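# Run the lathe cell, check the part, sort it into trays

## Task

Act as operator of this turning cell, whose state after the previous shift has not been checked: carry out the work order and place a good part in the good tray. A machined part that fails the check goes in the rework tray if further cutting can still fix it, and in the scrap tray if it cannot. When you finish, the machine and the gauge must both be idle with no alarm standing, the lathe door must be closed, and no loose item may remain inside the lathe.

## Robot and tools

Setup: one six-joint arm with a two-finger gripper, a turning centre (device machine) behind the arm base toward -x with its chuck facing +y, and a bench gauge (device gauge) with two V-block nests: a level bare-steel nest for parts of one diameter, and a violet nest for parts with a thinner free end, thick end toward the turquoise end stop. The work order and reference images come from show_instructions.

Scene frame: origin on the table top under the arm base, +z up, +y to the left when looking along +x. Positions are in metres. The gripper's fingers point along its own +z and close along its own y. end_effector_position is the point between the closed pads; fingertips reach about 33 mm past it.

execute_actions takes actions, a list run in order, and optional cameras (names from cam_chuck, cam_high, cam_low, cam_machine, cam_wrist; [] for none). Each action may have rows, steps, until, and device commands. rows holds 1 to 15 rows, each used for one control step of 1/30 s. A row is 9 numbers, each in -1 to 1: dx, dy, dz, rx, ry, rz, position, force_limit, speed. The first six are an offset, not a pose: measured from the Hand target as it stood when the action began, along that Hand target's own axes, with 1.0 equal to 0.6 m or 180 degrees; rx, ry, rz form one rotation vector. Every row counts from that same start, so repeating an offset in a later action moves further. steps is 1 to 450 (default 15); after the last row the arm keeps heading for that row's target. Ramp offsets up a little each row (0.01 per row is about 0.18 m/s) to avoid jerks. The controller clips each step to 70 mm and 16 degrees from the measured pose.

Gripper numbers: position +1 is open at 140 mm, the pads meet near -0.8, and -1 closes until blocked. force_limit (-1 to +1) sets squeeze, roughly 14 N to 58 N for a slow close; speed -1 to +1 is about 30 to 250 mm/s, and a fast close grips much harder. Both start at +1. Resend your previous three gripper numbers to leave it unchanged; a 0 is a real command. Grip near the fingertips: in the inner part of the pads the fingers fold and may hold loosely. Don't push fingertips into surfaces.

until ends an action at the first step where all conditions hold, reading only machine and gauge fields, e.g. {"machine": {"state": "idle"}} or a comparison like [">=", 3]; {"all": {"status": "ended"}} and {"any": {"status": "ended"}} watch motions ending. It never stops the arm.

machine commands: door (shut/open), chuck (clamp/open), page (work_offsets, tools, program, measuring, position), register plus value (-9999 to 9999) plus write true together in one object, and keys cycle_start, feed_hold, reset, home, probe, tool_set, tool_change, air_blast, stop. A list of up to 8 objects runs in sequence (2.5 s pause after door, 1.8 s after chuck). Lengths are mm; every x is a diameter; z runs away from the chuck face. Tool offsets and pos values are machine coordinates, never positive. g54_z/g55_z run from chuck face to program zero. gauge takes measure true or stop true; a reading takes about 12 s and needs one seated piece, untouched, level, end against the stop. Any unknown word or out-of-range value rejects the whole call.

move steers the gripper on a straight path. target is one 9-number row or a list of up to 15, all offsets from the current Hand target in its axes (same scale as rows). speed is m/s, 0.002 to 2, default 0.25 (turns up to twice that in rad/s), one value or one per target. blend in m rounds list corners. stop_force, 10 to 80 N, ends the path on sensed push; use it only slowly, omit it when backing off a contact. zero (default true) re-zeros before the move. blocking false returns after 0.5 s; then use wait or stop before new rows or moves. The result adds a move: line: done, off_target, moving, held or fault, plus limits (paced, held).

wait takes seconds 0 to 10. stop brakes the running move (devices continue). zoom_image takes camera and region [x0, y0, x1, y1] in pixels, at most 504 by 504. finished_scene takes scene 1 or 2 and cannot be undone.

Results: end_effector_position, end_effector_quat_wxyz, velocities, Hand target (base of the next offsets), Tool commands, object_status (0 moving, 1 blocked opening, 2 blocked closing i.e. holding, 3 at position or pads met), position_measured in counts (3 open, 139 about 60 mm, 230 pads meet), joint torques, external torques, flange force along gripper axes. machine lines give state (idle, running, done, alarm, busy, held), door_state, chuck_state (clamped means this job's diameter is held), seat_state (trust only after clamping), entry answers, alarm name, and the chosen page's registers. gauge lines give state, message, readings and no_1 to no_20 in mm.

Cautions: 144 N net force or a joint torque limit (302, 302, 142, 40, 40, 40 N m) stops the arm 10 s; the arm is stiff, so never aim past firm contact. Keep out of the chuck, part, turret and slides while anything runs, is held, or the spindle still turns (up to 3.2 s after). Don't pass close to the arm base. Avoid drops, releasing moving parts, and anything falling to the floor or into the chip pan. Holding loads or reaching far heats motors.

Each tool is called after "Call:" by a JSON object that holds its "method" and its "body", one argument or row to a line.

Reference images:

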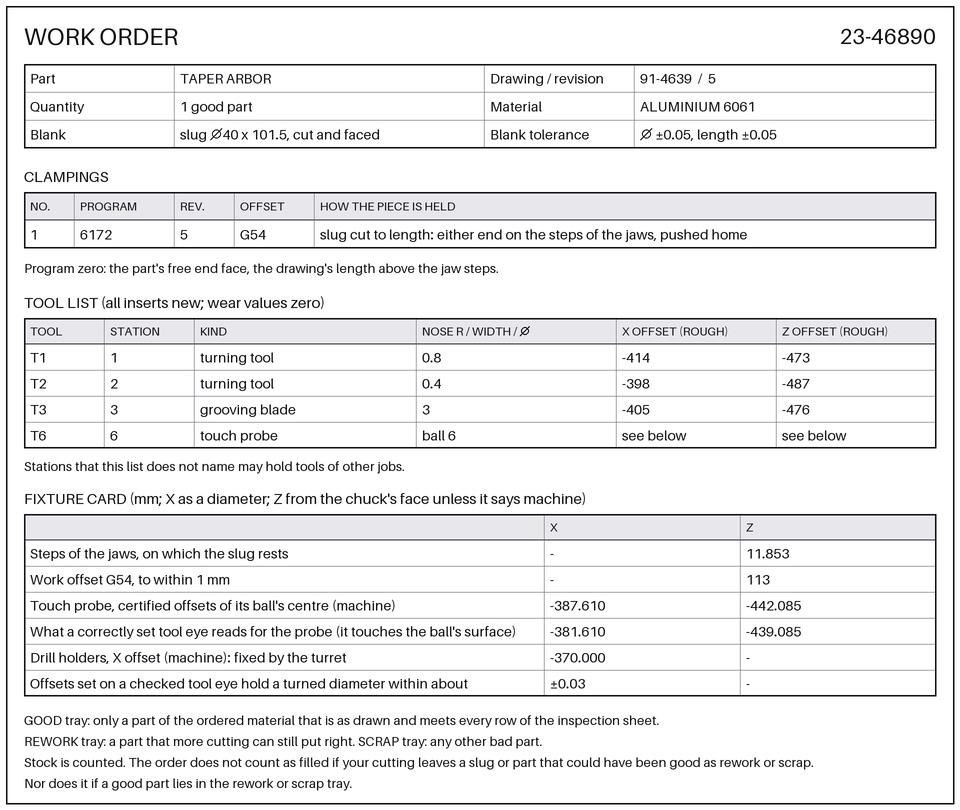

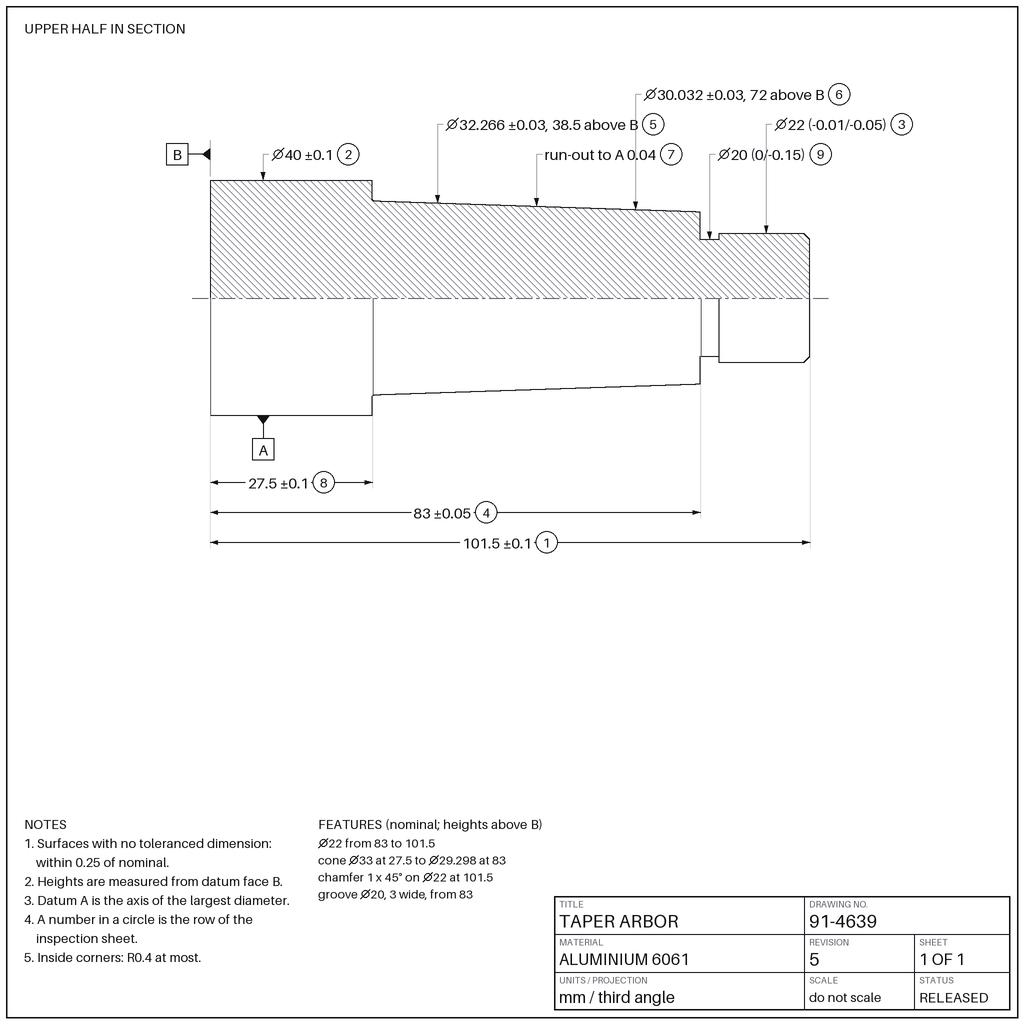

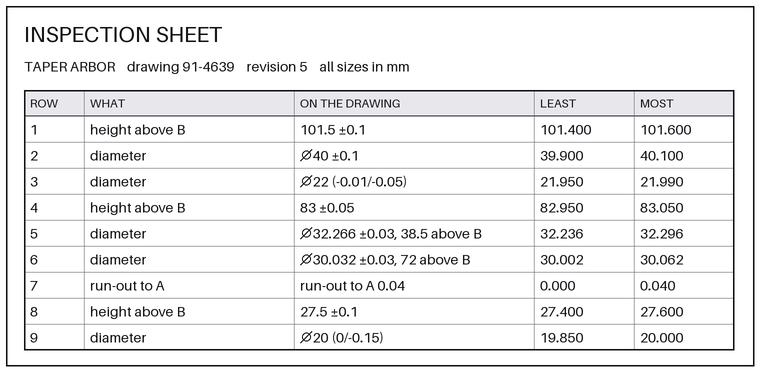

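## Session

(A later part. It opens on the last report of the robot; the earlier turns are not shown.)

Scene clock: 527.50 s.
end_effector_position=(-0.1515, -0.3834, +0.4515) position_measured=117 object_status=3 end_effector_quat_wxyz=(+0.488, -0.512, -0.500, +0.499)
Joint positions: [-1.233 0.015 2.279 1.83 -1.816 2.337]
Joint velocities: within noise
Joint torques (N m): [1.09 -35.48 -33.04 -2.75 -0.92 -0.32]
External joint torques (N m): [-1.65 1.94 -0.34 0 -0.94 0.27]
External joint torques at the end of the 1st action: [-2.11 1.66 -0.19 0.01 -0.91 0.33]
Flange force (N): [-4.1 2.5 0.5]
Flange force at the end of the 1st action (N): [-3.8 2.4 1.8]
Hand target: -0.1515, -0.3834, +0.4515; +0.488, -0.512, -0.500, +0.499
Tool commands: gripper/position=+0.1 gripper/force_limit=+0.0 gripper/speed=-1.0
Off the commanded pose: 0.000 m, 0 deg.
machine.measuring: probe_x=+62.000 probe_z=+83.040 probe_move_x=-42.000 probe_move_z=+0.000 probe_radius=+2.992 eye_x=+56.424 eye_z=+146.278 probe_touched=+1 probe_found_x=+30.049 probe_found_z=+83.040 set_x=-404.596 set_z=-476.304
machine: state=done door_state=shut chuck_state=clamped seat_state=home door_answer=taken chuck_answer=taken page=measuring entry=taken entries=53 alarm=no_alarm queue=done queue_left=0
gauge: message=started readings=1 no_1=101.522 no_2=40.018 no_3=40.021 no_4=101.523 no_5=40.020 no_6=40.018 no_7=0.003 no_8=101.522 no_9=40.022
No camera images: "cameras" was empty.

Call:
{"method": "execute_actions", "body": {
  "actions": [
    {"machine":[{"register":"probe_move_x","value":0,"write":true},{"register":"probe_move_z","value":-15,"write":true},{"register":"probe_x","value":28.4,"write":true},{"register":"probe_z","value":105,"write":true},{"probe":true},{"home":true}],"steps":450,"until":{"machine":{"queue":"done"}}},
    {"steps":300,"until":{"machine":{"state":["!=","busy"]}}}
  ],
  "cameras": []
}}

Scene clock: 535.23 s.
end_effector_position=(-0.1515, -0.3834, +0.4515) position_measured=117 object_status=3 end_effector_quat_wxyz=(+0.488, -0.512, -0.500, +0.499)
Joint positions: [-1.233 0.015 2.279 1.83 -1.816 2.337]
Joint velocities: within noise
Joint torques (N m): [0.66 -35.63 -33.13 -2.71 -0.92 -0.31]
External joint torques (N m): [-1.21 2.11 -0.23 -0.04 -0.94 0.26]
External joint torques at the end of the 1st action: [-1.54 2.25 0.07 0.03 -0.96 0.26]
Flange force (N): [-3.8 2.8 -0.4]
Flange force at the end of the 1st action (N): [-3.8 3.3 0.3]
Hand target: -0.1515, -0.3834, +0.4515; +0.488, -0.512, -0.500, +0.499
Tool commands: gripper/position=+0.1 gripper/force_limit=+0.0 gripper/speed=-1.0
Off the commanded pose: 0.000 m, 0 deg.
machine.measuring: probe_x=+28.400 probe_z=+105.000 probe_move_x=+0.000 probe_move_z=-15.000 probe_radius=+2.992 eye_x=+56.424 eye_z=+146.278 probe_touched=+1 probe_found_x=+28.400 probe_found_z=+94.041 set_x=-404.596 set_z=-476.304
machine: state=done door_state=shut chuck_state=clamped seat_state=home door_answer=taken chuck_answer=taken page=measuring entry=taken entries=59 alarm=no_alarm queue=done queue_left=0
gauge: message=started readings=1 no_1=101.522 no_2=40.018 no_3=40.021 no_4=101.523 no_5=40.020 no_6=40.018 no_7=0.003 no_8=101.522 no_9=40.022
No camera images: "cameras" was empty.

Call:
{"method": "execute_actions", "body": {
  "actions": [
    {"machine":{"door":"open"},"steps":200,"until":{"machine":{"door_state":"open"}}}
  ],
  "cameras": ["cam_chuck"]
}}

Call:
{"method": "move", "body": {
  "target": [
    [0.0953,0.0330,0.3305,0,0,0,0.1,0,-1],
    [0.2305,0.09,0.5808,0,0,0,0.1,0,-1],
    [0.4478,0.2127,0.7663,0,-0.147,0,0.1,0,-1]
  ],
  "speed": 0.25,
  "blend": [0.05,0.04,0],
  "cameras": ["cam_chuck"]
}}

Scene clock: 537.80 s.
end_effector_position=(-0.1515, -0.3834, +0.4515) position_measured=117 object_status=3 end_effector_quat_wxyz=(+0.488, -0.512, -0.500, +0.499)
Joint positions: [-1.233 0.015 2.279 1.83 -1.816 2.337]
Joint velocities: within noise
Joint torques (N m): [1.24 -36.02 -33.1 -2.71 -0.94 -0.31]
External joint torques (N m): [-1.83 2.44 -0.28 -0.03 -0.93 0.26]
Flange force (N): [-4.8 3.2 0.7]
Hand target: -0.1515, -0.3834, +0.4515; +0.488, -0.512, -0.500, +0.499
Tool commands: gripper/position=+0.1 gripper/force_limit=+0.0 gripper/speed=-1.0
Off the commanded pose: 0.000 m, 0 deg.
machine.measuring: probe_x=+28.400 probe_z=+105.000 probe_move_x=+0.000 probe_move_z=-15.000 probe_radius=+2.992 eye_x=+56.424 eye_z=+146.278 probe_touched=+1 probe_found_x=+28.400 probe_found_z=+94.041 set_x=-404.596 set_z=-476.304
machine: state=done door_state=open chuck_state=clamped seat_state=home door_answer=taken chuck_answer=taken page=measuring entry=taken entries=59 alarm=no_alarm queue=running queue_left=0
gauge: message=started readings=1 no_1=101.522 no_2=40.018 no_3=40.021 no_4=101.523 no_5=40.020 no_6=40.018 no_7=0.003 no_8=101.522 no_9=40.022
Images, in order (width x height): cam_chuck 672x504.

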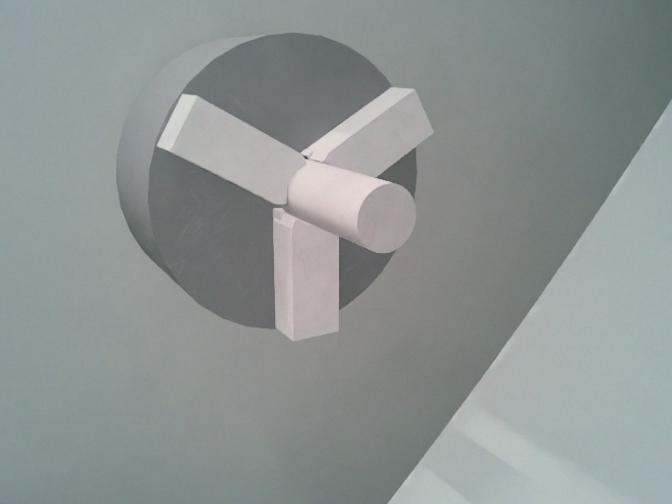

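Scene clock: 541.03 s.
end_effector_position=(-0.6078, -0.1175, +0.3067) position_measured=117 object_status=3 end_effector_quat_wxyz=(-0.361, +0.384, +0.599, -0.603)
Joint positions: [-3.353 0.123 2.588 -0.71 -1.215 3.434]
Joint velocities: within noise
Joint torques (N m): [1.36 -31.01 -16.99 1.67 -1.72 -0.32]
External joint torques (N m): [-0.84 1.12 -0.03 0.38 -0.94 0.27]
Flange force (N): [2.8 5.1 -0.4]
Hand target: -0.6078, -0.1174, +0.3067; -0.361, +0.384, +0.599, -0.603
Off the commanded pose: 0.000 m, 0 deg.
machine.measuring: probe_x=+28.400 probe_z=+105.000 probe_move_x=+0.000 probe_move_z=-15.000 probe_radius=+2.992 eye_x=+56.424 eye_z=+146.278 probe_touched=+1 probe_found_x=+28.400 probe_found_z=+94.041 set_x=-404.596 set_z=-476.304
machine: state=done door_state=open chuck_state=clamped seat_state=home door_answer=taken chuck_answer=taken page=measuring entry=taken entries=59 alarm=no_alarm queue=done queue_left=0
gauge: message=started readings=1 no_1=101.522 no_2=40.018 no_3=40.021 no_4=101.523 no_5=40.020 no_6=40.018 no_7=0.003 no_8=101.522 no_9=40.022
move: done
Images, in order (width x height): cam_chuck 672x504.

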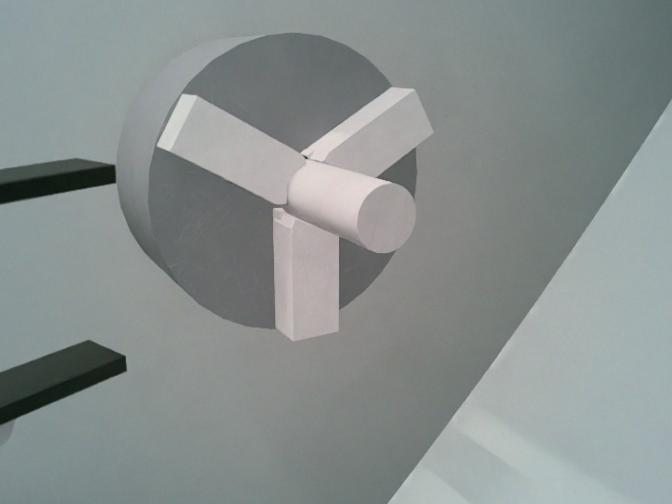

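Call:
{"method": "move", "body": {
  "target": [
    [0.0092,0.0015,-0.0024,0,0,0,0.1,0,-1],
    [0.0092,0.0015,0.2809,0,0,0,0.1,0,-1]
  ],
  "speed": 0.12,
  "cameras": ["cam_chuck"]
}}

Call:
{"method": "execute_actions", "body": {
  "actions": [
    {"rows":[[0,0,0,0,0,0,-1,-1,-1]],"steps":110}
  ],
  "cameras": ["cam_chuck"]
}}

Scene clock: 543.20 s.
end_effector_position=(-0.7611, -0.1875, +0.3036) position_measured=117 object_status=3 end_effector_quat_wxyz=(-0.361, +0.384, +0.599, -0.603)
Joint positions: [-3.138 0.312 2.317 -0.503 -1.092 3.397]
Joint velocities: within noise
Joint torques (N m): [2.74 -55.21 -20.47 2.45 -1.65 -0.28]
External joint torques (N m): [-2.05 2.5 -0.67 -0.06 -1.03 0.23]
Flange force (N): [6.1 6.2 1.0]
Hand target: -0.7612, -0.1876, +0.3036; -0.361, +0.384, +0.599, -0.603
Off the commanded pose: 0.000 m, 0 deg.
machine.measuring: probe_x=+28.400 probe_z=+105.000 probe_move_x=+0.000 probe_move_z=-15.000 probe_radius=+2.992 eye_x=+56.424 eye_z=+146.278 probe_touched=+1 probe_found_x=+28.400 probe_found_z=+94.041 set_x=-404.596 set_z=-476.304
machine: state=done door_state=open chuck_state=clamped seat_state=home door_answer=taken chuck_answer=taken page=measuring entry=taken entries=59 alarm=no_alarm queue=done queue_left=0
gauge: message=started readings=1 no_1=101.522 no_2=40.018 no_3=40.021 no_4=101.523 no_5=40.020 no_6=40.018 no_7=0.003 no_8=101.522 no_9=40.022
move: done
Images, in order (width x height): cam_chuck 672x504.

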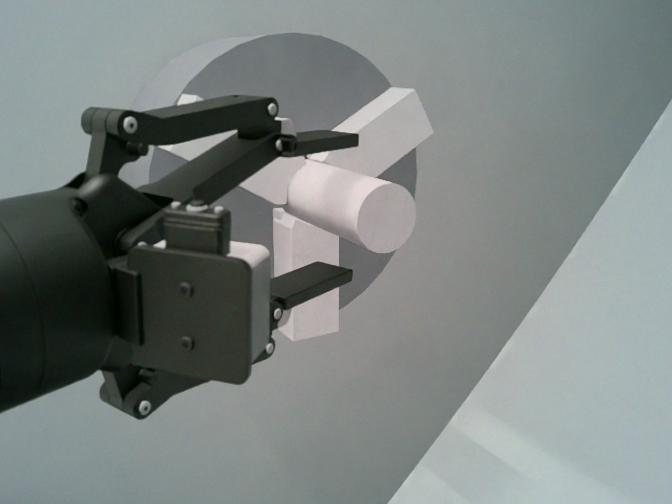

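Scene clock: 547.07 s.
end_effector_position=(-0.7612, -0.1876, +0.3036) position_measured=171 object_status=2 end_effector_quat_wxyz=(-0.361, +0.384, +0.599, -0.603)
Joint positions: [-3.138 0.312 2.317 -0.503 -1.092 3.397]
Joint velocities: within noise
Joint torques (N m): [3.98 -51.21 -21.86 2.06 -0.38 -0.21]
External joint torques (N m): [-3.3 -1.49 0.61 0.34 -2.31 0.17]
Flange force (N): [5.4 2.1 -7.2]
Hand target: -0.7612, -0.1876, +0.3036; -0.361, +0.384, +0.599, -0.603
Off the commanded pose: 0.000 m, 0 deg.
machine.measuring: probe_x=+28.400 probe_z=+105.000 probe_move_x=+0.000 probe_move_z=-15.000 probe_radius=+2.992 eye_x=+56.424 eye_z=+146.278 probe_touched=+1 probe_found_x=+28.400 probe_found_z=+94.041 set_x=-404.596 set_z=-476.304
machine: state=done door_state=open chuck_state=clamped seat_state=home door_answer=taken chuck_answer=taken page=measuring entry=taken entries=59 alarm=no_alarm queue=done queue_left=0
gauge: message=started readings=1 no_1=101.522 no_2=40.018 no_3=40.021 no_4=101.523 no_5=40.020 no_6=40.018 no_7=0.003 no_8=101.522 no_9=40.022
Images, in order (width x height): cam_chuck 672x504.

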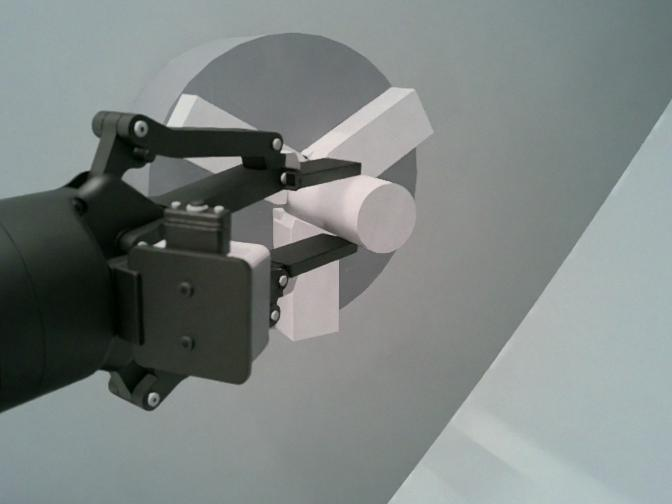

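Call:
{"method": "execute_actions", "body": {
  "actions": [
    {"rows":[[0,0,0,0,0,0,-0.98,0,-1]],"steps":45}
  ],
  "cameras": []
}}

Call:
{"method": "execute_actions", "body": {
  "actions": [
    {"machine":{"chuck":"open"},"steps":90,"until":{"machine":{"chuck_state":"open"}}},
    {"steps":15}
  ],
  "cameras": ["cam_chuck"]
}}

Scene clock: 549.03 s.
end_effector_position=(-0.7612, -0.1876, +0.3036) position_measured=173 object_status=2 end_effector_quat_wxyz=(-0.361, +0.384, +0.599, -0.603)
Joint positions: [-3.138 0.312 2.317 -0.503 -1.092 3.397]
Joint velocities: within noise
Joint torques (N m): [7.24 -46.64 -28.04 1.77 0.54 -0.15]
External joint torques (N m): [-6.49 -6.04 6.81 0.63 -3.23 0.1]
Flange force (N): [5.2 -1.6 -25.9]
Hand target: -0.7612, -0.1876, +0.3036; -0.361, +0.384, +0.599, -0.603
Off the commanded pose: 0.000 m, 0 deg.
machine.measuring: probe_x=+28.400 probe_z=+105.000 probe_move_x=+0.000 probe_move_z=-15.000 probe_radius=+2.992 eye_x=+56.424 eye_z=+146.278 probe_touched=+1 probe_found_x=+28.400 probe_found_z=+94.041 set_x=-404.596 set_z=-476.304
machine: state=done door_state=open chuck_state=clamped seat_state=home door_answer=taken chuck_answer=taken page=measuring entry=taken entries=59 alarm=no_alarm queue=done queue_left=0
gauge: message=started readings=1 no_1=101.522 no_2=40.018 no_3=40.021 no_4=101.523 no_5=40.020 no_6=40.018 no_7=0.003 no_8=101.522 no_9=40.022
No camera images: "cameras" was empty.

Scene clock: 550.37 s.
end_effector_position=(-0.7612, -0.1876, +0.3036) position_measured=173 object_status=2 end_effector_quat_wxyz=(-0.361, +0.384, +0.599, -0.603)
Joint positions: [-3.138 0.312 2.317 -0.503 -1.092 3.397]
Joint velocities: within noise
Joint torques (N m): [4.9 -58 -22.95 1.82 -3.19 -0.35]
External joint torques (N m): [-4.2 5.24 1.67 0.59 0.5 0.3]
External joint torques at the end of the 1st action: [-3.93 5.34 1.96 0.48 0.52 0.25]
Flange force (N): [8.2 9.5 -0.3]
Flange force at the end of the 1st action (N): [7.7 9.8 -0.6]
Hand target: -0.7612, -0.1876, +0.3036; -0.361, +0.384, +0.599, -0.603
Tool commands: gripper/position=-0.98 gripper/force_limit=+0.0 gripper/speed=-1.0
Off the commanded pose: 0.000 m, 0 deg.
machine.measuring: probe_x=+28.400 probe_z=+105.000 probe_move_x=+0.000 probe_move_z=-15.000 probe_radius=+2.992 eye_x=+56.424 eye_z=+146.278 probe_touched=+1 probe_found_x=+28.400 probe_found_z=+94.041 set_x=-404.596 set_z=-476.304
machine: state=idle door_state=open chuck_state=open seat_state=home door_answer=taken chuck_answer=taken page=measuring entry=taken entries=59 alarm=no_alarm queue=running queue_left=0
gauge: message=started readings=1 no_1=101.522 no_2=40.018 no_3=40.021 no_4=101.523 no_5=40.020 no_6=40.018 no_7=0.003 no_8=101.522 no_9=40.022
Images, in order (width x height): cam_chuck 672x504.

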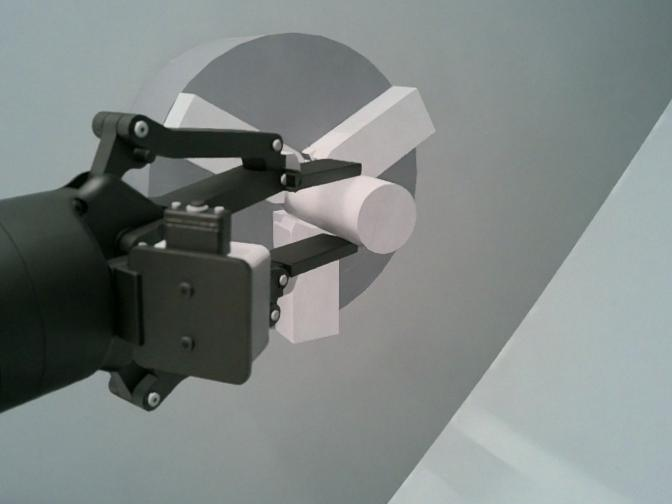

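Call:
{"method": "move", "body": {
  "target": [0.1151,-0.0025,-0.058,0,0,0,-0.98,0,-1],
  "speed": 0.07,
  "cameras": ["cam_chuck","cam_wrist"]
}}

Call:
{"method": "move", "body": {
  "target": [
    [-0.1702,-0.036,-0.2148,0,0,0,-0.98,0,-1],
    [-0.3963,-0.1118,-0.2903,0,0.148,0,-0.98,0,-1],
    [-0.6292,-0.1692,-0.455,0,0.148,0,-0.98,0,-1],
    [-0.8692,-0.2087,-0.7088,0,0.148,0,-0.98,0,-1]
  ],
  "speed": 0.22,
  "blend": [0.02,0.04,0.05,0],
  "cameras": ["cam_wrist","cam_high"]
}}

Scene clock: 552.30 s.
end_effector_position=(-0.7608, -0.1103, +0.3034) position_measured=173 object_status=2 end_effector_quat_wxyz=(-0.361, +0.384, +0.599, -0.603)
Joint positions: [-3.304 0.309 2.319 -0.682 -1.137 3.474]
Joint velocities: within noise
Joint torques (N m): [3.62 -56.63 -22.17 2.79 -2.89 -0.35]
External joint torques (N m): [-2.78 4.8 1.73 -0.39 0.25 0.3]
Flange force (N): [7.1 8.6 -1.7]
Hand target: -0.7608, -0.1102, +0.3034; -0.361, +0.384, +0.599, -0.603
Off the commanded pose: 0.000 m, 0 deg.
machine.measuring: probe_x=+28.400 probe_z=+105.000 probe_move_x=+0.000 probe_move_z=-15.000 probe_radius=+2.992 eye_x=+56.424 eye_z=+146.278 probe_touched=+1 probe_found_x=+28.400 probe_found_z=+94.041 set_x=-404.596 set_z=-476.304
machine: state=idle door_state=open chuck_state=open seat_state=open door_answer=taken chuck_answer=taken page=measuring entry=taken entries=59 alarm=no_alarm queue=done queue_left=0
gauge: message=started readings=1 no_1=101.522 no_2=40.018 no_3=40.021 no_4=101.523 no_5=40.020 no_6=40.018 no_7=0.003 no_8=101.522 no_9=40.022
move: done
Images, in order (width x height): cam_chuck 672x504, cam_wrist 672x504.

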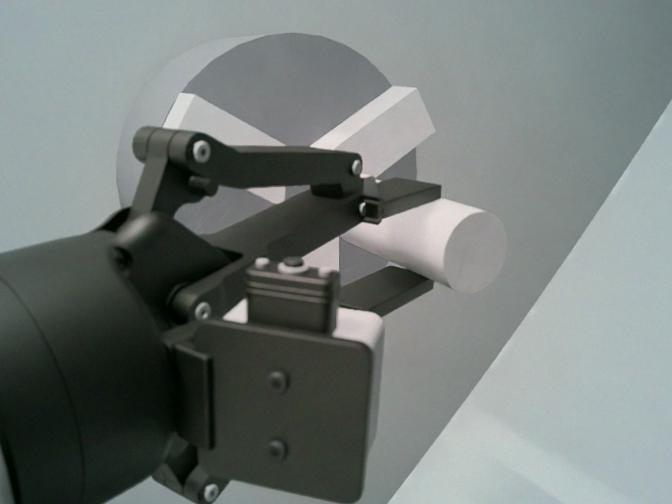

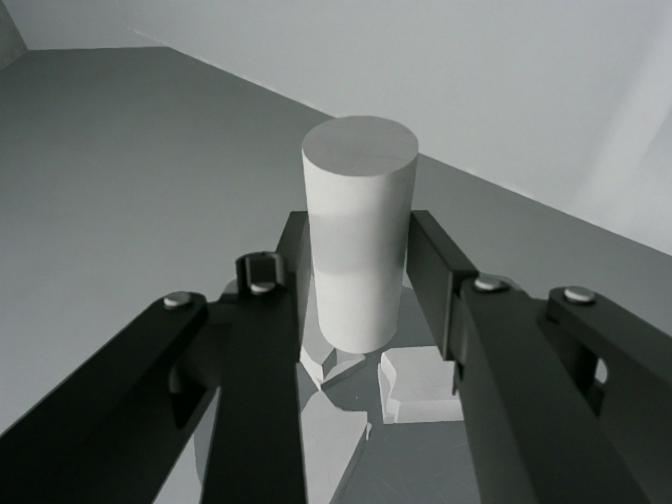

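Scene clock: 556.33 s.
end_effector_position=(-0.1512, -0.3849, +0.4497) position_measured=173 object_status=2 end_effector_quat_wxyz=(+0.489, -0.512, -0.500, +0.498)
Joint positions: [-1.234 0.021 2.277 1.832 -1.817 2.341]
Joint velocities: within noise
Joint torques (N m): [2.13 -37.55 -33.46 -3.69 -1.68 -0.24]
External joint torques (N m): [-2.76 3.47 0.2 0.94 -0.2 0.19]
Flange force (N): [-6.2 5.9 2.1]
Hand target: -0.1511, -0.3850, +0.4497; +0.489, -0.512, -0.500, +0.498
Off the commanded pose: 0.000 m, 0 deg.
machine.measuring: probe_x=+28.400 probe_z=+105.000 probe_move_x=+0.000 probe_move_z=-15.000 probe_radius=+2.992 eye_x=+56.424 eye_z=+146.278 probe_touched=+1 probe_found_x=+28.400 probe_found_z=+94.041 set_x=-404.596 set_z=-476.304
machine: state=idle door_state=open chuck_state=open seat_state=open door_answer=taken chuck_answer=taken page=measuring entry=taken entries=59 alarm=no_alarm queue=done queue_left=0
gauge: message=started readings=1 no_1=101.522 no_2=40.018 no_3=40.021 no_4=101.523 no_5=40.020 no_6=40.018 no_7=0.003 no_8=101.522 no_9=40.022
move: done
Images, in order (width x height): cam_high 672x504, cam_wrist 672x504.

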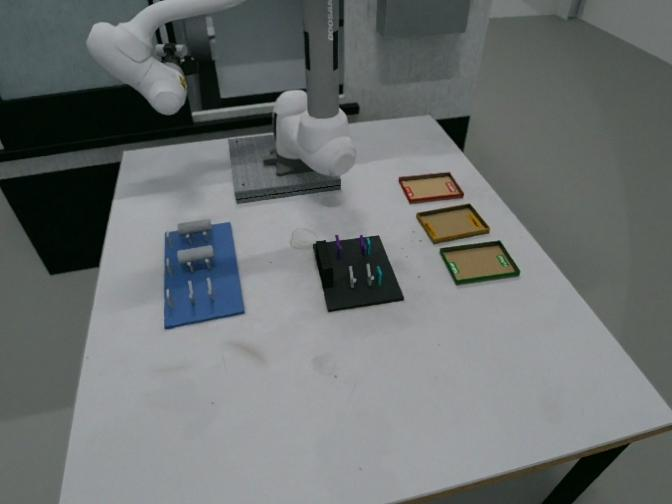

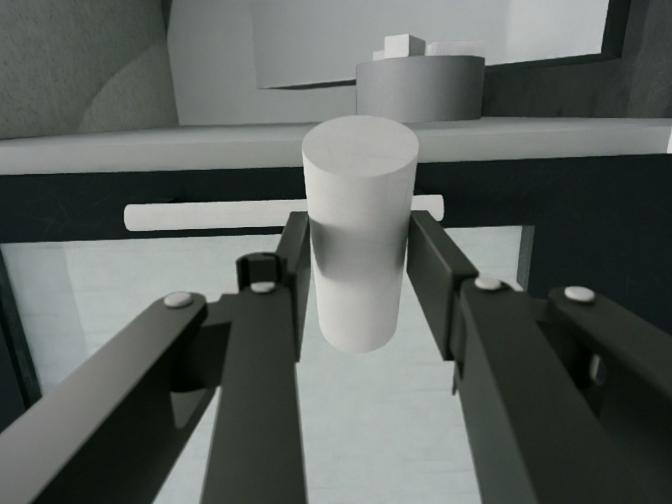

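Call:
{"method": "move", "body": {
  "target": [
    [0.0153,-0.0525,-0.1683,0,0,0,-0.98,0,-1],
    [0.1457,-0.1145,-0.8373,-0.0964,-0.3855,-0.3860,-0.98,0,-1]
  ],
  "speed": 0.35,
  "blend": [0.04,0],
  "cameras": []
}}

Call:
{"method": "execute_actions", "body": {
  "actions": [
    {"machine":{"door":"shut"},"steps":5}
  ],
  "cameras": []
}}

Call:
{"method": "move", "body": {
  "target": [-0.68,0.3847,-0.1688,-0.0964,-0.3855,-0.3880,-0.98,0,-1],
  "speed": 0.3,
  "cameras": ["cam_high","cam_wrist"]
}}

Scene clock: 560.67 s.
end_effector_position=(+0.3497, -0.2977, +0.5288) position_measured=173 object_status=2 end_effector_quat_wxyz=(-0.247, -0.136, +0.922, -0.267)
Joint positions: [-0.339 -0.107 1.764 2.44 -1.695 0.938]
Joint velocities: within noise
Joint torques (N m): [0.98 -32.77 -43.01 -5.85 0.19 -0.26]
External joint torques (N m): [-1.48 2.78 1.73 0.82 -0.71 0.24]
Flange force (N): [-2.4 -1.0 2.4]
Hand target: +0.3497, -0.2977, +0.5288; -0.247, -0.136, +0.922, -0.267
Off the commanded pose: 0.000 m, 0 deg.
machine.measuring: probe_x=+28.400 probe_z=+105.000 probe_move_x=+0.000 probe_move_z=-15.000 probe_radius=+2.992 eye_x=+56.424 eye_z=+146.278 probe_touched=+1 probe_found_x=+28.400 probe_found_z=+94.041 set_x=-404.596 set_z=-476.304
machine: state=idle door_state=open chuck_state=open seat_state=open door_answer=taken chuck_answer=taken page=measuring entry=taken entries=59 alarm=no_alarm queue=done queue_left=0
gauge: message=started readings=1 no_1=101.522 no_2=40.018 no_3=40.021 no_4=101.523 no_5=40.020 no_6=40.018 no_7=0.003 no_8=101.522 no_9=40.022
move: done
No camera images: "cameras" was empty.

Scene clock: 561.03 s.
end_effector_position=(+0.3497, -0.2977, +0.5289) position_measured=173 object_status=2 end_effector_quat_wxyz=(-0.247, -0.136, +0.922, -0.267)
Joint positions: [-0.339 -0.107 1.764 2.44 -1.695 0.938]
Joint velocities: within noise
Joint torques (N m): [1.02 -33.33 -42.65 -5.86 0.12 -0.31]
External joint torques (N m): [-1.53 3.33 1.34 0.83 -0.63 0.29]
Flange force (N): [-3.3 -2.1 1.9]
Hand target: +0.3497, -0.2977, +0.5288; -0.247, -0.136, +0.922, -0.267
Tool commands: gripper/position=-0.98 gripper/force_limit=+0.0 gripper/speed=-1.0
Off the commanded pose: 0.000 m, 0 deg.
machine.measuring: probe_x=+28.400 probe_z=+105.000 probe_move_x=+0.000 probe_move_z=-15.000 probe_radius=+2.992 eye_x=+56.424 eye_z=+146.278 probe_touched=+1 probe_found_x=+28.400 probe_found_z=+94.041 set_x=-404.596 set_z=-476.304
machine: state=idle door_state=between chuck_state=open seat_state=open door_answer=taken chuck_answer=taken page=measuring entry=taken entries=59 alarm=no_alarm queue=running queue_left=0
gauge: message=started readings=1 no_1=101.522 no_2=40.018 no_3=40.021 no_4=101.523 no_5=40.020 no_6=40.018 no_7=0.003 no_8=101.522 no_9=40.022
No camera images: "cameras" was empty.

Scene clock: 564.43 s.
end_effector_position=(+0.6435, -0.0033, +0.2902) position_measured=173 object_status=2 end_effector_quat_wxyz=(-0.170, +0.689, -0.687, -0.155)
Joint positions: [-0.315 0.232 1.747 3.621 -1.324 -0.462]
Joint velocities: within noise
Joint torques (N m): [0.82 -65.77 -38.5 -1.9 0.18 -0.33]
External joint torques (N m): [-1.75 5.02 1.21 -0.57 -0.67 0.33]
Flange force (N): [5.1 -4.5 1.0]
Hand target: +0.6435, -0.0033, +0.2901; -0.170, +0.689, -0.687, -0.155
Off the commanded pose: 0.000 m, 0 deg.
machine.measuring: probe_x=+28.400 probe_z=+105.000 probe_move_x=+0.000 probe_move_z=-15.000 probe_radius=+2.992 eye_x=+56.424 eye_z=+146.278 probe_touched=+1 probe_found_x=+28.400 probe_found_z=+94.041 set_x=-404.596 set_z=-476.304
machine: state=idle door_state=shut chuck_state=open seat_state=open door_answer=taken chuck_answer=taken page=measuring entry=taken entries=59 alarm=no_alarm queue=done queue_left=0
gauge: message=started readings=1 no_1=101.522 no_2=40.018 no_3=40.021 no_4=101.523 no_5=40.020 no_6=40.018 no_7=0.003 no_8=101.522 no_9=40.022
move: done
Images, in order (width x height): cam_high 672x504, cam_wrist 672x504.

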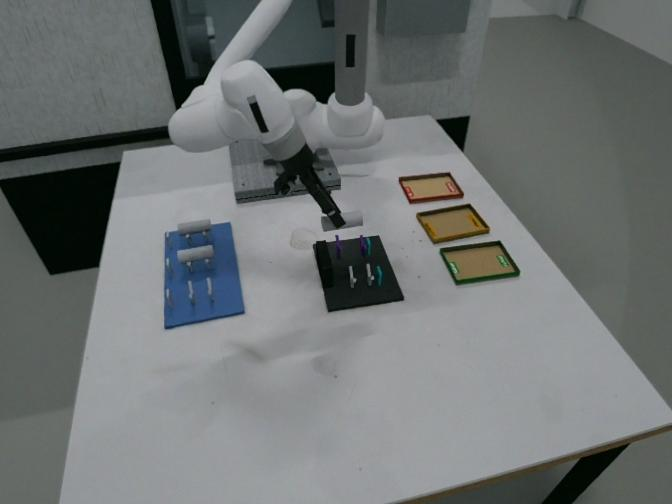

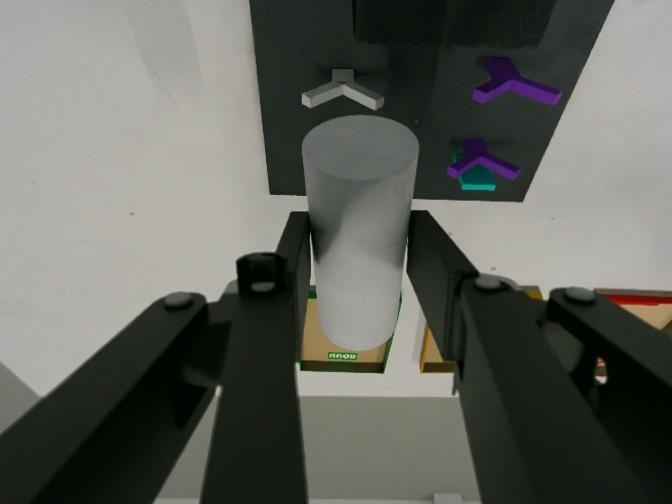

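Call:
{"method": "zoom_image", "body": {
  "camera": "cam_wrist",
  "region": [260, 80, 460, 380]
}}

Scaled by 1.680 from the camera's 672x504 image, which has a finer 960x720 frame.

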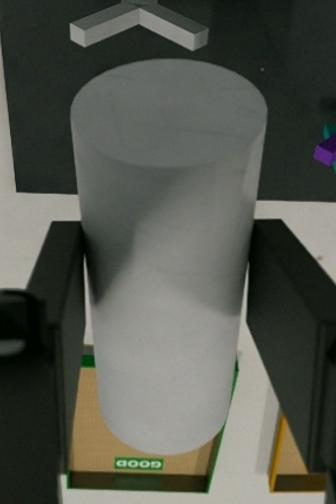

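Call:
{"method": "move", "body": {
  "target": [
    [-0.0167,-0.0075,0.1018,0.0107,0.0005,0.0213,-0.98,0,-1],
    [0.0543,-0.004,0.2432,0.0107,0.0005,0.0213,-0.98,0,-1]
  ],
  "speed": 0.12,
  "blend": [0.01,0],
  "cameras": ["cam_wrist"]
}}

Scene clock: 566.73 s.
end_effector_position=(+0.6491, +0.0330, +0.1452) position_measured=173 object_status=2 end_effector_quat_wxyz=(-0.176, +0.663, -0.712, -0.149)
Joint positions: [-0.259 0.336 1.907 3.703 -1.04 -0.497]
Joint velocities: within noise
Joint torques (N m): [0.52 -70.15 -32.28 -1.45 0.01 -0.33]
External joint torques (N m): [-1.52 5.18 1.09 -0.5 -0.54 0.33]
Flange force (N): [5.0 -4.7 3.0]
Hand target: +0.6491, +0.0330, +0.1452; -0.176, +0.663, -0.712, -0.149
Off the commanded pose: 0.000 m, 0 deg.
machine.measuring: probe_x=+28.400 probe_z=+105.000 probe_move_x=+0.000 probe_move_z=-15.000 probe_radius=+2.992 eye_x=+56.424 eye_z=+146.278 probe_touched=+1 probe_found_x=+28.400 probe_found_z=+94.041 set_x=-404.596 set_z=-476.304
machine: state=idle door_state=shut chuck_state=open seat_state=open door_answer=taken chuck_answer=taken page=measuring entry=taken entries=59 alarm=no_alarm queue=done queue_left=0
gauge: message=started readings=1 no_1=101.522 no_2=40.018 no_3=40.021 no_4=101.523 no_5=40.020 no_6=40.018 no_7=0.003 no_8=101.522 no_9=40.022
move: done
Images, in order (width x height): cam_wrist 672x504.

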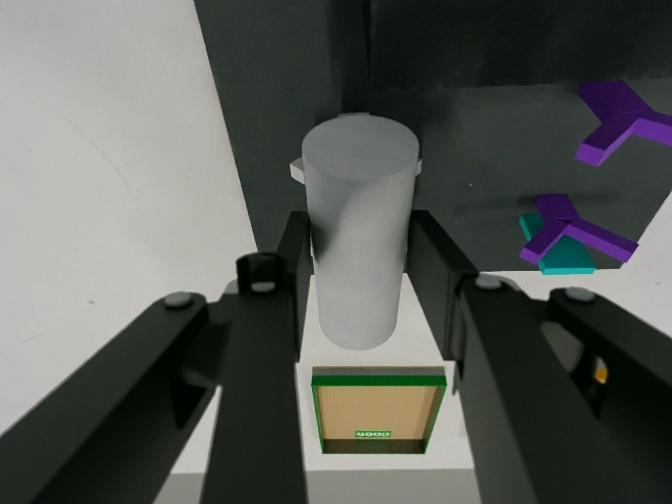

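Call:
{"method": "move", "body": {
  "target": [0.0285,0,0.0566,0,0,0,-0.98,0,-1],
  "speed": 0.025,
  "stop_force": 10,
  "cameras": []
}}

Call:
{"method": "move", "body": {
  "target": [0.012,0,0.0238,0,0,0,-0.98,0,-1],
  "speed": 0.01,
  "stop_force": 10,
  "cameras": ["cam_wrist"]
}}

Scene clock: 569.20 s.
end_effector_position=(+0.6500, +0.0328, +0.1071) position_measured=173 object_status=2 end_effector_quat_wxyz=(-0.176, +0.663, -0.712, -0.149)
Joint positions: [-0.258 0.379 1.931 3.726 -0.982 -0.539]
Joint velocities: within noise
Joint torques (N m): [0.83 -72.27 -30.07 -1.25 0.19 -0.25]
External joint torques (N m): [-1.75 5.08 0.91 -0.55 -0.76 0.25]
Flange force (N): [5.5 -4.7 2.5]
Hand target: +0.6500, +0.0328, +0.1071; -0.176, +0.663, -0.712, -0.149
Off the commanded pose: 0.000 m, 0 deg.
machine.measuring: probe_x=+28.400 probe_z=+105.000 probe_move_x=+0.000 probe_move_z=-15.000 probe_radius=+2.992 eye_x=+56.424 eye_z=+146.278 probe_touched=+1 probe_found_x=+28.400 probe_found_z=+94.041 set_x=-404.596 set_z=-476.304
machine: state=idle door_state=shut chuck_state=open seat_state=open door_answer=taken chuck_answer=taken page=measuring entry=taken entries=59 alarm=no_alarm queue=done queue_left=0
gauge: message=started readings=1 no_1=101.522 no_2=40.018 no_3=40.021 no_4=101.523 no_5=40.020 no_6=40.018 no_7=0.003 no_8=101.522 no_9=40.022
move: done
No camera images: "cameras" was empty.

Scene clock: 569.97 s.
end_effector_position=(+0.6500, +0.0328, +0.1056) position_measured=173 object_status=2 end_effector_quat_wxyz=(-0.176, +0.663, -0.712, -0.149)
Joint positions: [-0.258 0.381 1.932 3.727 -0.98 -0.541]
Joint velocities: within noise
Joint torques (N m): [7.44 -56.72 -24.35 -0.56 2.49 -0.35]
External joint torques (N m): [-8.39 -10.42 -4.7 -1.23 -3.07 0.35]
Flange force (N): [3.4 3.7 -25.3]
Hand target: +0.6500, +0.0328, +0.1056; -0.176, +0.663, -0.712, -0.149 (not the last commanded pose)
Off the commanded pose: 0.014 m, 0 deg.
machine.measuring: probe_x=+28.400 probe_z=+105.000 probe_move_x=+0.000 probe_move_z=-15.000 probe_radius=+2.992 eye_x=+56.424 eye_z=+146.278 probe_touched=+1 probe_found_x=+28.400 probe_found_z=+94.041 set_x=-404.596 set_z=-476.304
machine: state=idle door_state=shut chuck_state=open seat_state=open door_answer=taken chuck_answer=taken page=measuring entry=taken entries=59 alarm=no_alarm queue=done queue_left=0
gauge: message=started readings=1 no_1=101.522 no_2=40.018 no_3=40.021 no_4=101.523 no_5=40.020 no_6=40.018 no_7=0.003 no_8=101.522 no_9=40.022
move: contact
Images, in order (width x height): cam_wrist 672x504.

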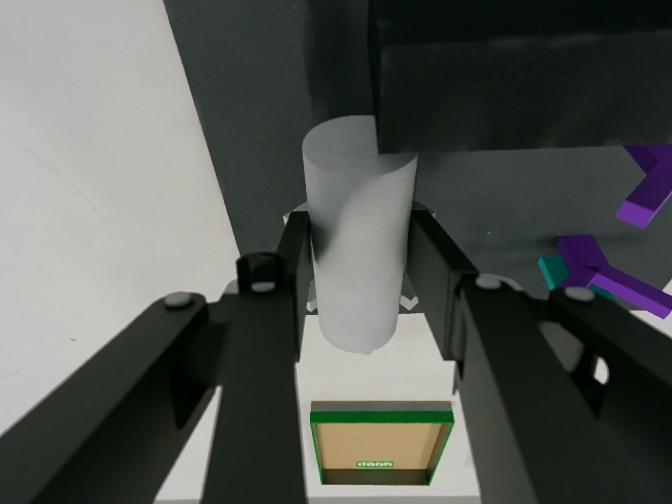

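Contact at the slug's height, as expected. Continuing to the stop.

Call:
{"method": "move", "body": {
  "target": [-0.0006,0,-0.0014,0,0,0,-0.98,0,-1],
  "speed": 0.01,
  "cameras": []
}}

Call:
{"method": "move", "body": {
  "target": [-0.0398,0,0.0199,0,0,0,-0.98,0,-1],
  "speed": 0.01,
  "stop_force": 12,
  "cameras": []
}}

Call:
{"method": "move", "body": {
  "target": [0.0005,0,-0.0002,0,0,0,-0.98,0,-1],
  "speed": 0.01,
  "cameras": []
}}

Call:
{"method": "move", "body": {
  "target": [0.004,0,0.008,0,0,0,-0.98,0,-1],
  "speed": 0.006,
  "stop_force": 12,
  "cameras": ["cam_wrist"]
}}

Scene clock: 571.17 s.
end_effector_position=(+0.6500, +0.0328, +0.1065) position_measured=173 object_status=2 end_effector_quat_wxyz=(-0.176, +0.663, -0.712, -0.149)
Joint positions: [-0.258 0.38 1.932 3.726 -0.982 -0.54]
Joint velocities: within noise
Joint torques (N m): [-0.13 -72.43 -30.46 -1.46 0.37 -0.26]
External joint torques (N m): [-0.88 5.25 1.33 -0.34 -0.94 0.26]
Flange force (N): [4.4 -4.4 3.4]
Hand target: +0.6500, +0.0328, +0.1065; -0.176, +0.663, -0.712, -0.149
Off the commanded pose: 0.000 m, 0 deg.
machine.measuring: probe_x=+28.400 probe_z=+105.000 probe_move_x=+0.000 probe_move_z=-15.000 probe_radius=+2.992 eye_x=+56.424 eye_z=+146.278 probe_touched=+1 probe_found_x=+28.400 probe_found_z=+94.041 set_x=-404.596 set_z=-476.304
machine: state=idle door_state=shut chuck_state=open seat_state=open door_answer=taken chuck_answer=taken page=measuring entry=taken entries=59 alarm=no_alarm queue=done queue_left=0
gauge: message=started readings=1 no_1=101.522 no_2=40.018 no_3=40.021 no_4=101.523 no_5=40.020 no_6=40.018 no_7=0.003 no_8=101.522 no_9=40.022
move: done
No camera images: "cameras" was empty.

Scene clock: 573.73 s.
end_effector_position=(+0.6515, +0.0523, +0.1065) position_measured=173 object_status=2 end_effector_quat_wxyz=(-0.176, +0.663, -0.712, -0.149)
Joint positions: [-0.228 0.377 1.935 3.734 -0.968 -0.518]
Joint velocities: within noise
Joint torques (N m): [14.85 -65.28 -30.52 4.15 0.73 -0.33]
External joint torques (N m): [-15.89 -1.67 1.38 -5.93 -1.27 0.33]
Flange force (N): [20.6 5.9 -19.2]
Hand target: +0.6515, +0.0523, +0.1065; -0.176, +0.663, -0.712, -0.149 (not the last commanded pose)
Off the commanded pose: 0.007 m, 0 deg.
machine.measuring: probe_x=+28.400 probe_z=+105.000 probe_move_x=+0.000 probe_move_z=-15.000 probe_radius=+2.992 eye_x=+56.424 eye_z=+146.278 probe_touched=+1 probe_found_x=+28.400 probe_found_z=+94.041 set_x=-404.596 set_z=-476.304
machine: state=idle door_state=shut chuck_state=open seat_state=open door_answer=taken chuck_answer=taken page=measuring entry=taken entries=59 alarm=no_alarm queue=done queue_left=0
gauge: message=started readings=1 no_1=101.522 no_2=40.018 no_3=40.021 no_4=101.523 no_5=40.020 no_6=40.018 no_7=0.003 no_8=101.522 no_9=40.022
move: contact
No camera images: "cameras" was empty.

Scene clock: 574.43 s.
end_effector_position=(+0.6515, +0.0521, +0.1065) position_measured=173 object_status=2 end_effector_quat_wxyz=(-0.176, +0.663, -0.712, -0.149)
Joint positions: [-0.228 0.377 1.935 3.734 -0.969 -0.518]
Joint velocities: within noise
Joint torques (N m): [6.59 -67.47 -31 1.18 1.3 -0.22]
External joint torques (N m): [-7.59 0.52 1.91 -2.96 -1.85 0.22]
Flange force (N): [10.7 3.0 -9.3]
Hand target: +0.6515, +0.0520, +0.1065; -0.176, +0.663, -0.712, -0.149
Off the commanded pose: 0.000 m, 0 deg.
machine.measuring: probe_x=+28.400 probe_z=+105.000 probe_move_x=+0.000 probe_move_z=-15.000 probe_radius=+2.992 eye_x=+56.424 eye_z=+146.278 probe_touched=+1 probe_found_x=+28.400 probe_found_z=+94.041 set_x=-404.596 set_z=-476.304
machine: state=idle door_state=shut chuck_state=open seat_state=open door_answer=taken chuck_answer=taken page=measuring entry=taken entries=59 alarm=no_alarm queue=done queue_left=0
gauge: message=started readings=1 no_1=101.522 no_2=40.018 no_3=40.021 no_4=101.523 no_5=40.020 no_6=40.018 no_7=0.003 no_8=101.522 no_9=40.022
move: done
No camera images: "cameras" was empty.

Scene clock: 575.07 s.
end_effector_position=(+0.6515, +0.0520, +0.1062) position_measured=173 object_status=2 end_effector_quat_wxyz=(-0.176, +0.663, -0.712, -0.149)
Joint positions: [-0.228 0.378 1.935 3.734 -0.968 -0.519]
Joint velocities: within noise
Joint torques (N m): [9.2 -55.72 -26.53 0.95 3.63 -0.31]
External joint torques (N m): [-10.24 -11.19 -2.56 -2.73 -4.18 0.3]
Flange force (N): [5.9 8.0 -29.2]
Hand target: +0.6515, +0.0520, +0.1062; -0.176, +0.663, -0.712, -0.149 (not the last commanded pose)
Off the commanded pose: 0.005 m, 0 deg.
machine.measuring: probe_x=+28.400 probe_z=+105.000 probe_move_x=+0.000 probe_move_z=-15.000 probe_radius=+2.992 eye_x=+56.424 eye_z=+146.278 probe_touched=+1 probe_found_x=+28.400 probe_found_z=+94.041 set_x=-404.596 set_z=-476.304
machine: state=idle door_state=shut chuck_state=open seat_state=open door_answer=taken chuck_answer=taken page=measuring entry=taken entries=59 alarm=no_alarm queue=done queue_left=0
gauge: message=started readings=1 no_1=101.522 no_2=40.018 no_3=40.021 no_4=101.523 no_5=40.020 no_6=40.018 no_7=0.003 no_8=101.522 no_9=40.022
move: contact
Images, in order (width x height): cam_wrist 672x504.

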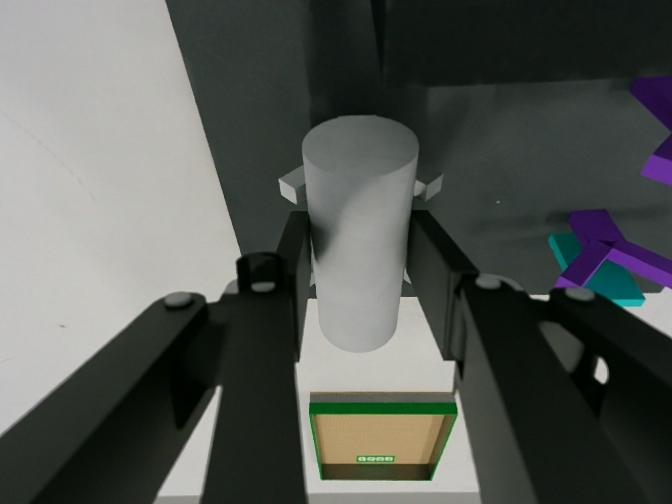

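Call:
{"method": "execute_actions", "body": {
  "actions": [
    {"rows":[[0,0,0,0,0,0,0.0,0,-1]],"steps":60}
  ],
  "cameras": ["cam_wrist"]
}}

Call:
{"method": "move", "body": {
  "target": [-0.0899,0,-0.178,0,0,0,0,0,-1],
  "speed": 0.15,
  "cameras": ["cam_wrist"]
}}

Call:
{"method": "execute_actions", "body": {
  "actions": [
    {"gauge":{"measure":true},"steps":450,"until":{"gauge":{"readings":[">",1]}}}
  ],
  "cameras": ["cam_wrist"]
}}

Scene clock: 577.50 s.
end_effector_position=(+0.6515, +0.0520, +0.1062) position_measured=129 object_status=3 end_effector_quat_wxyz=(-0.176, +0.663, -0.712, -0.149)
Joint positions: [-0.228 0.378 1.935 3.734 -0.968 -0.519]
Joint velocities: within noise
Joint torques (N m): [0.69 -69.98 -28.91 -1.7 0.36 -0.27]
External joint torques (N m): [-1.73 3.1 -0.18 -0.09 -0.9 0.27]
Flange force (N): [3.9 -4.5 0.1]
Hand target: +0.6515, +0.0520, +0.1062; -0.176, +0.663, -0.712, -0.149
Off the commanded pose: 0.000 m, 0 deg.
machine.measuring: probe_x=+28.400 probe_z=+105.000 probe_move_x=+0.000 probe_move_z=-15.000 probe_radius=+2.992 eye_x=+56.424 eye_z=+146.278 probe_touched=+1 probe_found_x=+28.400 probe_found_z=+94.041 set_x=-404.596 set_z=-476.304
machine: state=idle door_state=shut chuck_state=open seat_state=open door_answer=taken chuck_answer=taken page=measuring entry=taken entries=59 alarm=no_alarm queue=done queue_left=0
gauge: message=started readings=1 no_1=101.522 no_2=40.018 no_3=40.021 no_4=101.523 no_5=40.020 no_6=40.018 no_7=0.003 no_8=101.522 no_9=40.022
Images, in order (width x height): cam_wrist 672x504.

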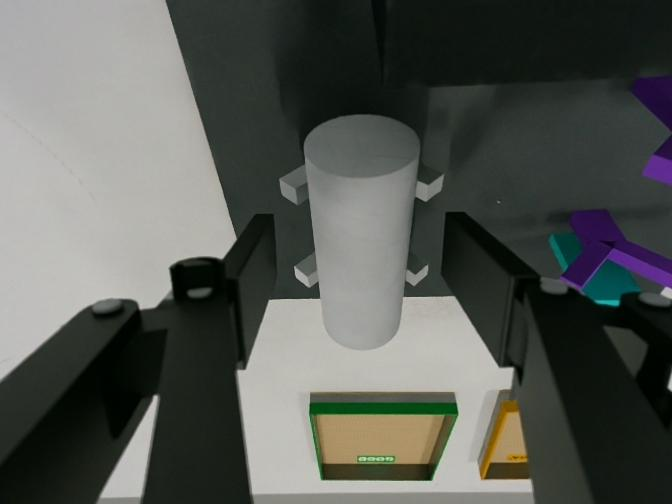

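Scene clock: 578.70 s.
end_effector_position=(+0.6489, +0.0526, +0.2258) position_measured=129 object_status=3 end_effector_quat_wxyz=(-0.176, +0.663, -0.712, -0.149)
Joint positions: [-0.231 0.254 1.846 3.67 -1.15 -0.391]
Joint velocities: within noise
Joint torques (N m): [0.67 -64.41 -34.82 -2.2 0.59 -0.29]
External joint torques (N m): [-1.57 3.8 -0.05 0 -1 0.29]
Flange force (N): [3.6 -5.6 -0.2]
Hand target: +0.6489, +0.0526, +0.2258; -0.176, +0.663, -0.712, -0.149
Off the commanded pose: 0.000 m, 0 deg.
machine.measuring: probe_x=+28.400 probe_z=+105.000 probe_move_x=+0.000 probe_move_z=-15.000 probe_radius=+2.992 eye_x=+56.424 eye_z=+146.278 probe_touched=+1 probe_found_x=+28.400 probe_found_z=+94.041 set_x=-404.596 set_z=-476.304
machine: state=idle door_state=shut chuck_state=open seat_state=open door_answer=taken chuck_answer=taken page=measuring entry=taken entries=59 alarm=no_alarm queue=done queue_left=0
gauge: message=started readings=1 no_1=101.522 no_2=40.018 no_3=40.021 no_4=101.523 no_5=40.020 no_6=40.018 no_7=0.003 no_8=101.522 no_9=40.022
move: done
Images, in order (width x height): cam_wrist 672x504.

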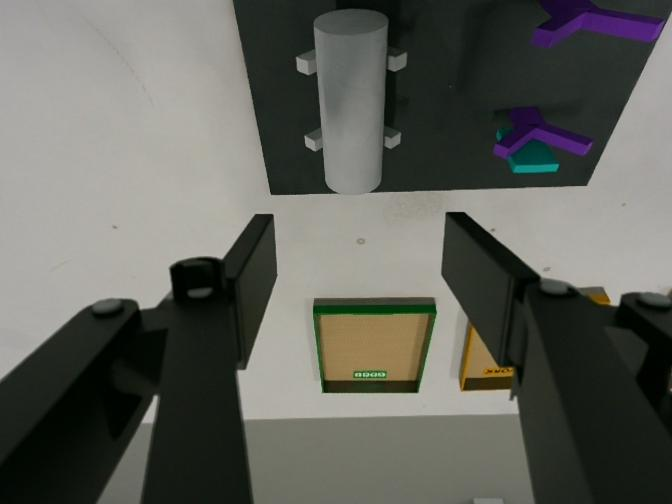

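Scene clock: 590.90 s.
end_effector_position=(+0.6489, +0.0526, +0.2258) position_measured=129 object_status=3 end_effector_quat_wxyz=(-0.176, +0.663, -0.712, -0.149)
Joint positions: [-0.231 0.254 1.846 3.67 -1.15 -0.391]
Joint velocities: within noise
Joint torques (N m): [0.92 -63.45 -34.58 -2.17 0.42 -0.27]
External joint torques (N m): [-1.77 2.81 -0.31 -0.03 -0.83 0.27]
Flange force (N): [3.3 -4.6 -1.0]
Hand target: +0.6489, +0.0526, +0.2258; -0.176, +0.663, -0.712, -0.149
Tool commands: gripper/position=+0.0 gripper/force_limit=+0.0 gripper/speed=-1.0
Off the commanded pose: 0.000 m, 0 deg.
machine.measuring: probe_x=+28.400 probe_z=+105.000 probe_move_x=+0.000 probe_move_z=-15.000 probe_radius=+2.992 eye_x=+56.424 eye_z=+146.278 probe_touched=+1 probe_found_x=+28.400 probe_found_z=+94.041 set_x=-404.596 set_z=-476.304
machine: state=idle door_state=shut chuck_state=open seat_state=open door_answer=taken chuck_answer=taken page=measuring entry=taken entries=59 alarm=no_alarm queue=done queue_left=0
gauge: message=started readings=2 no_1=101.524 no_2=40.017 no_3=21.983 no_4=82.991 no_5=32.281 no_6=30.046 no_7=0.039 no_8=27.494 no_9=19.918
Images, in order (width x height): cam_wrist 672x504.

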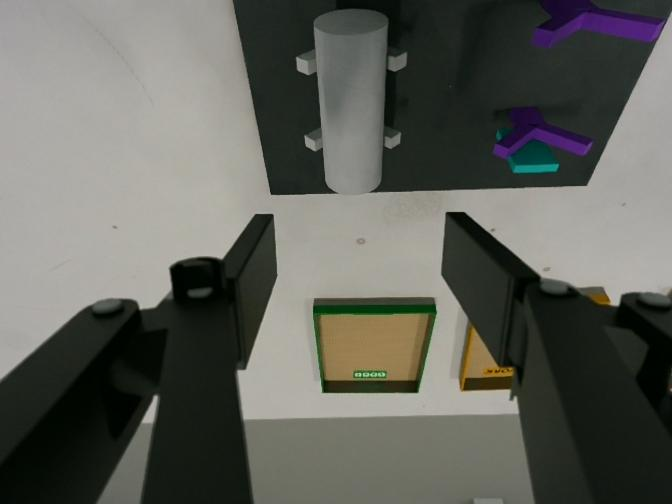

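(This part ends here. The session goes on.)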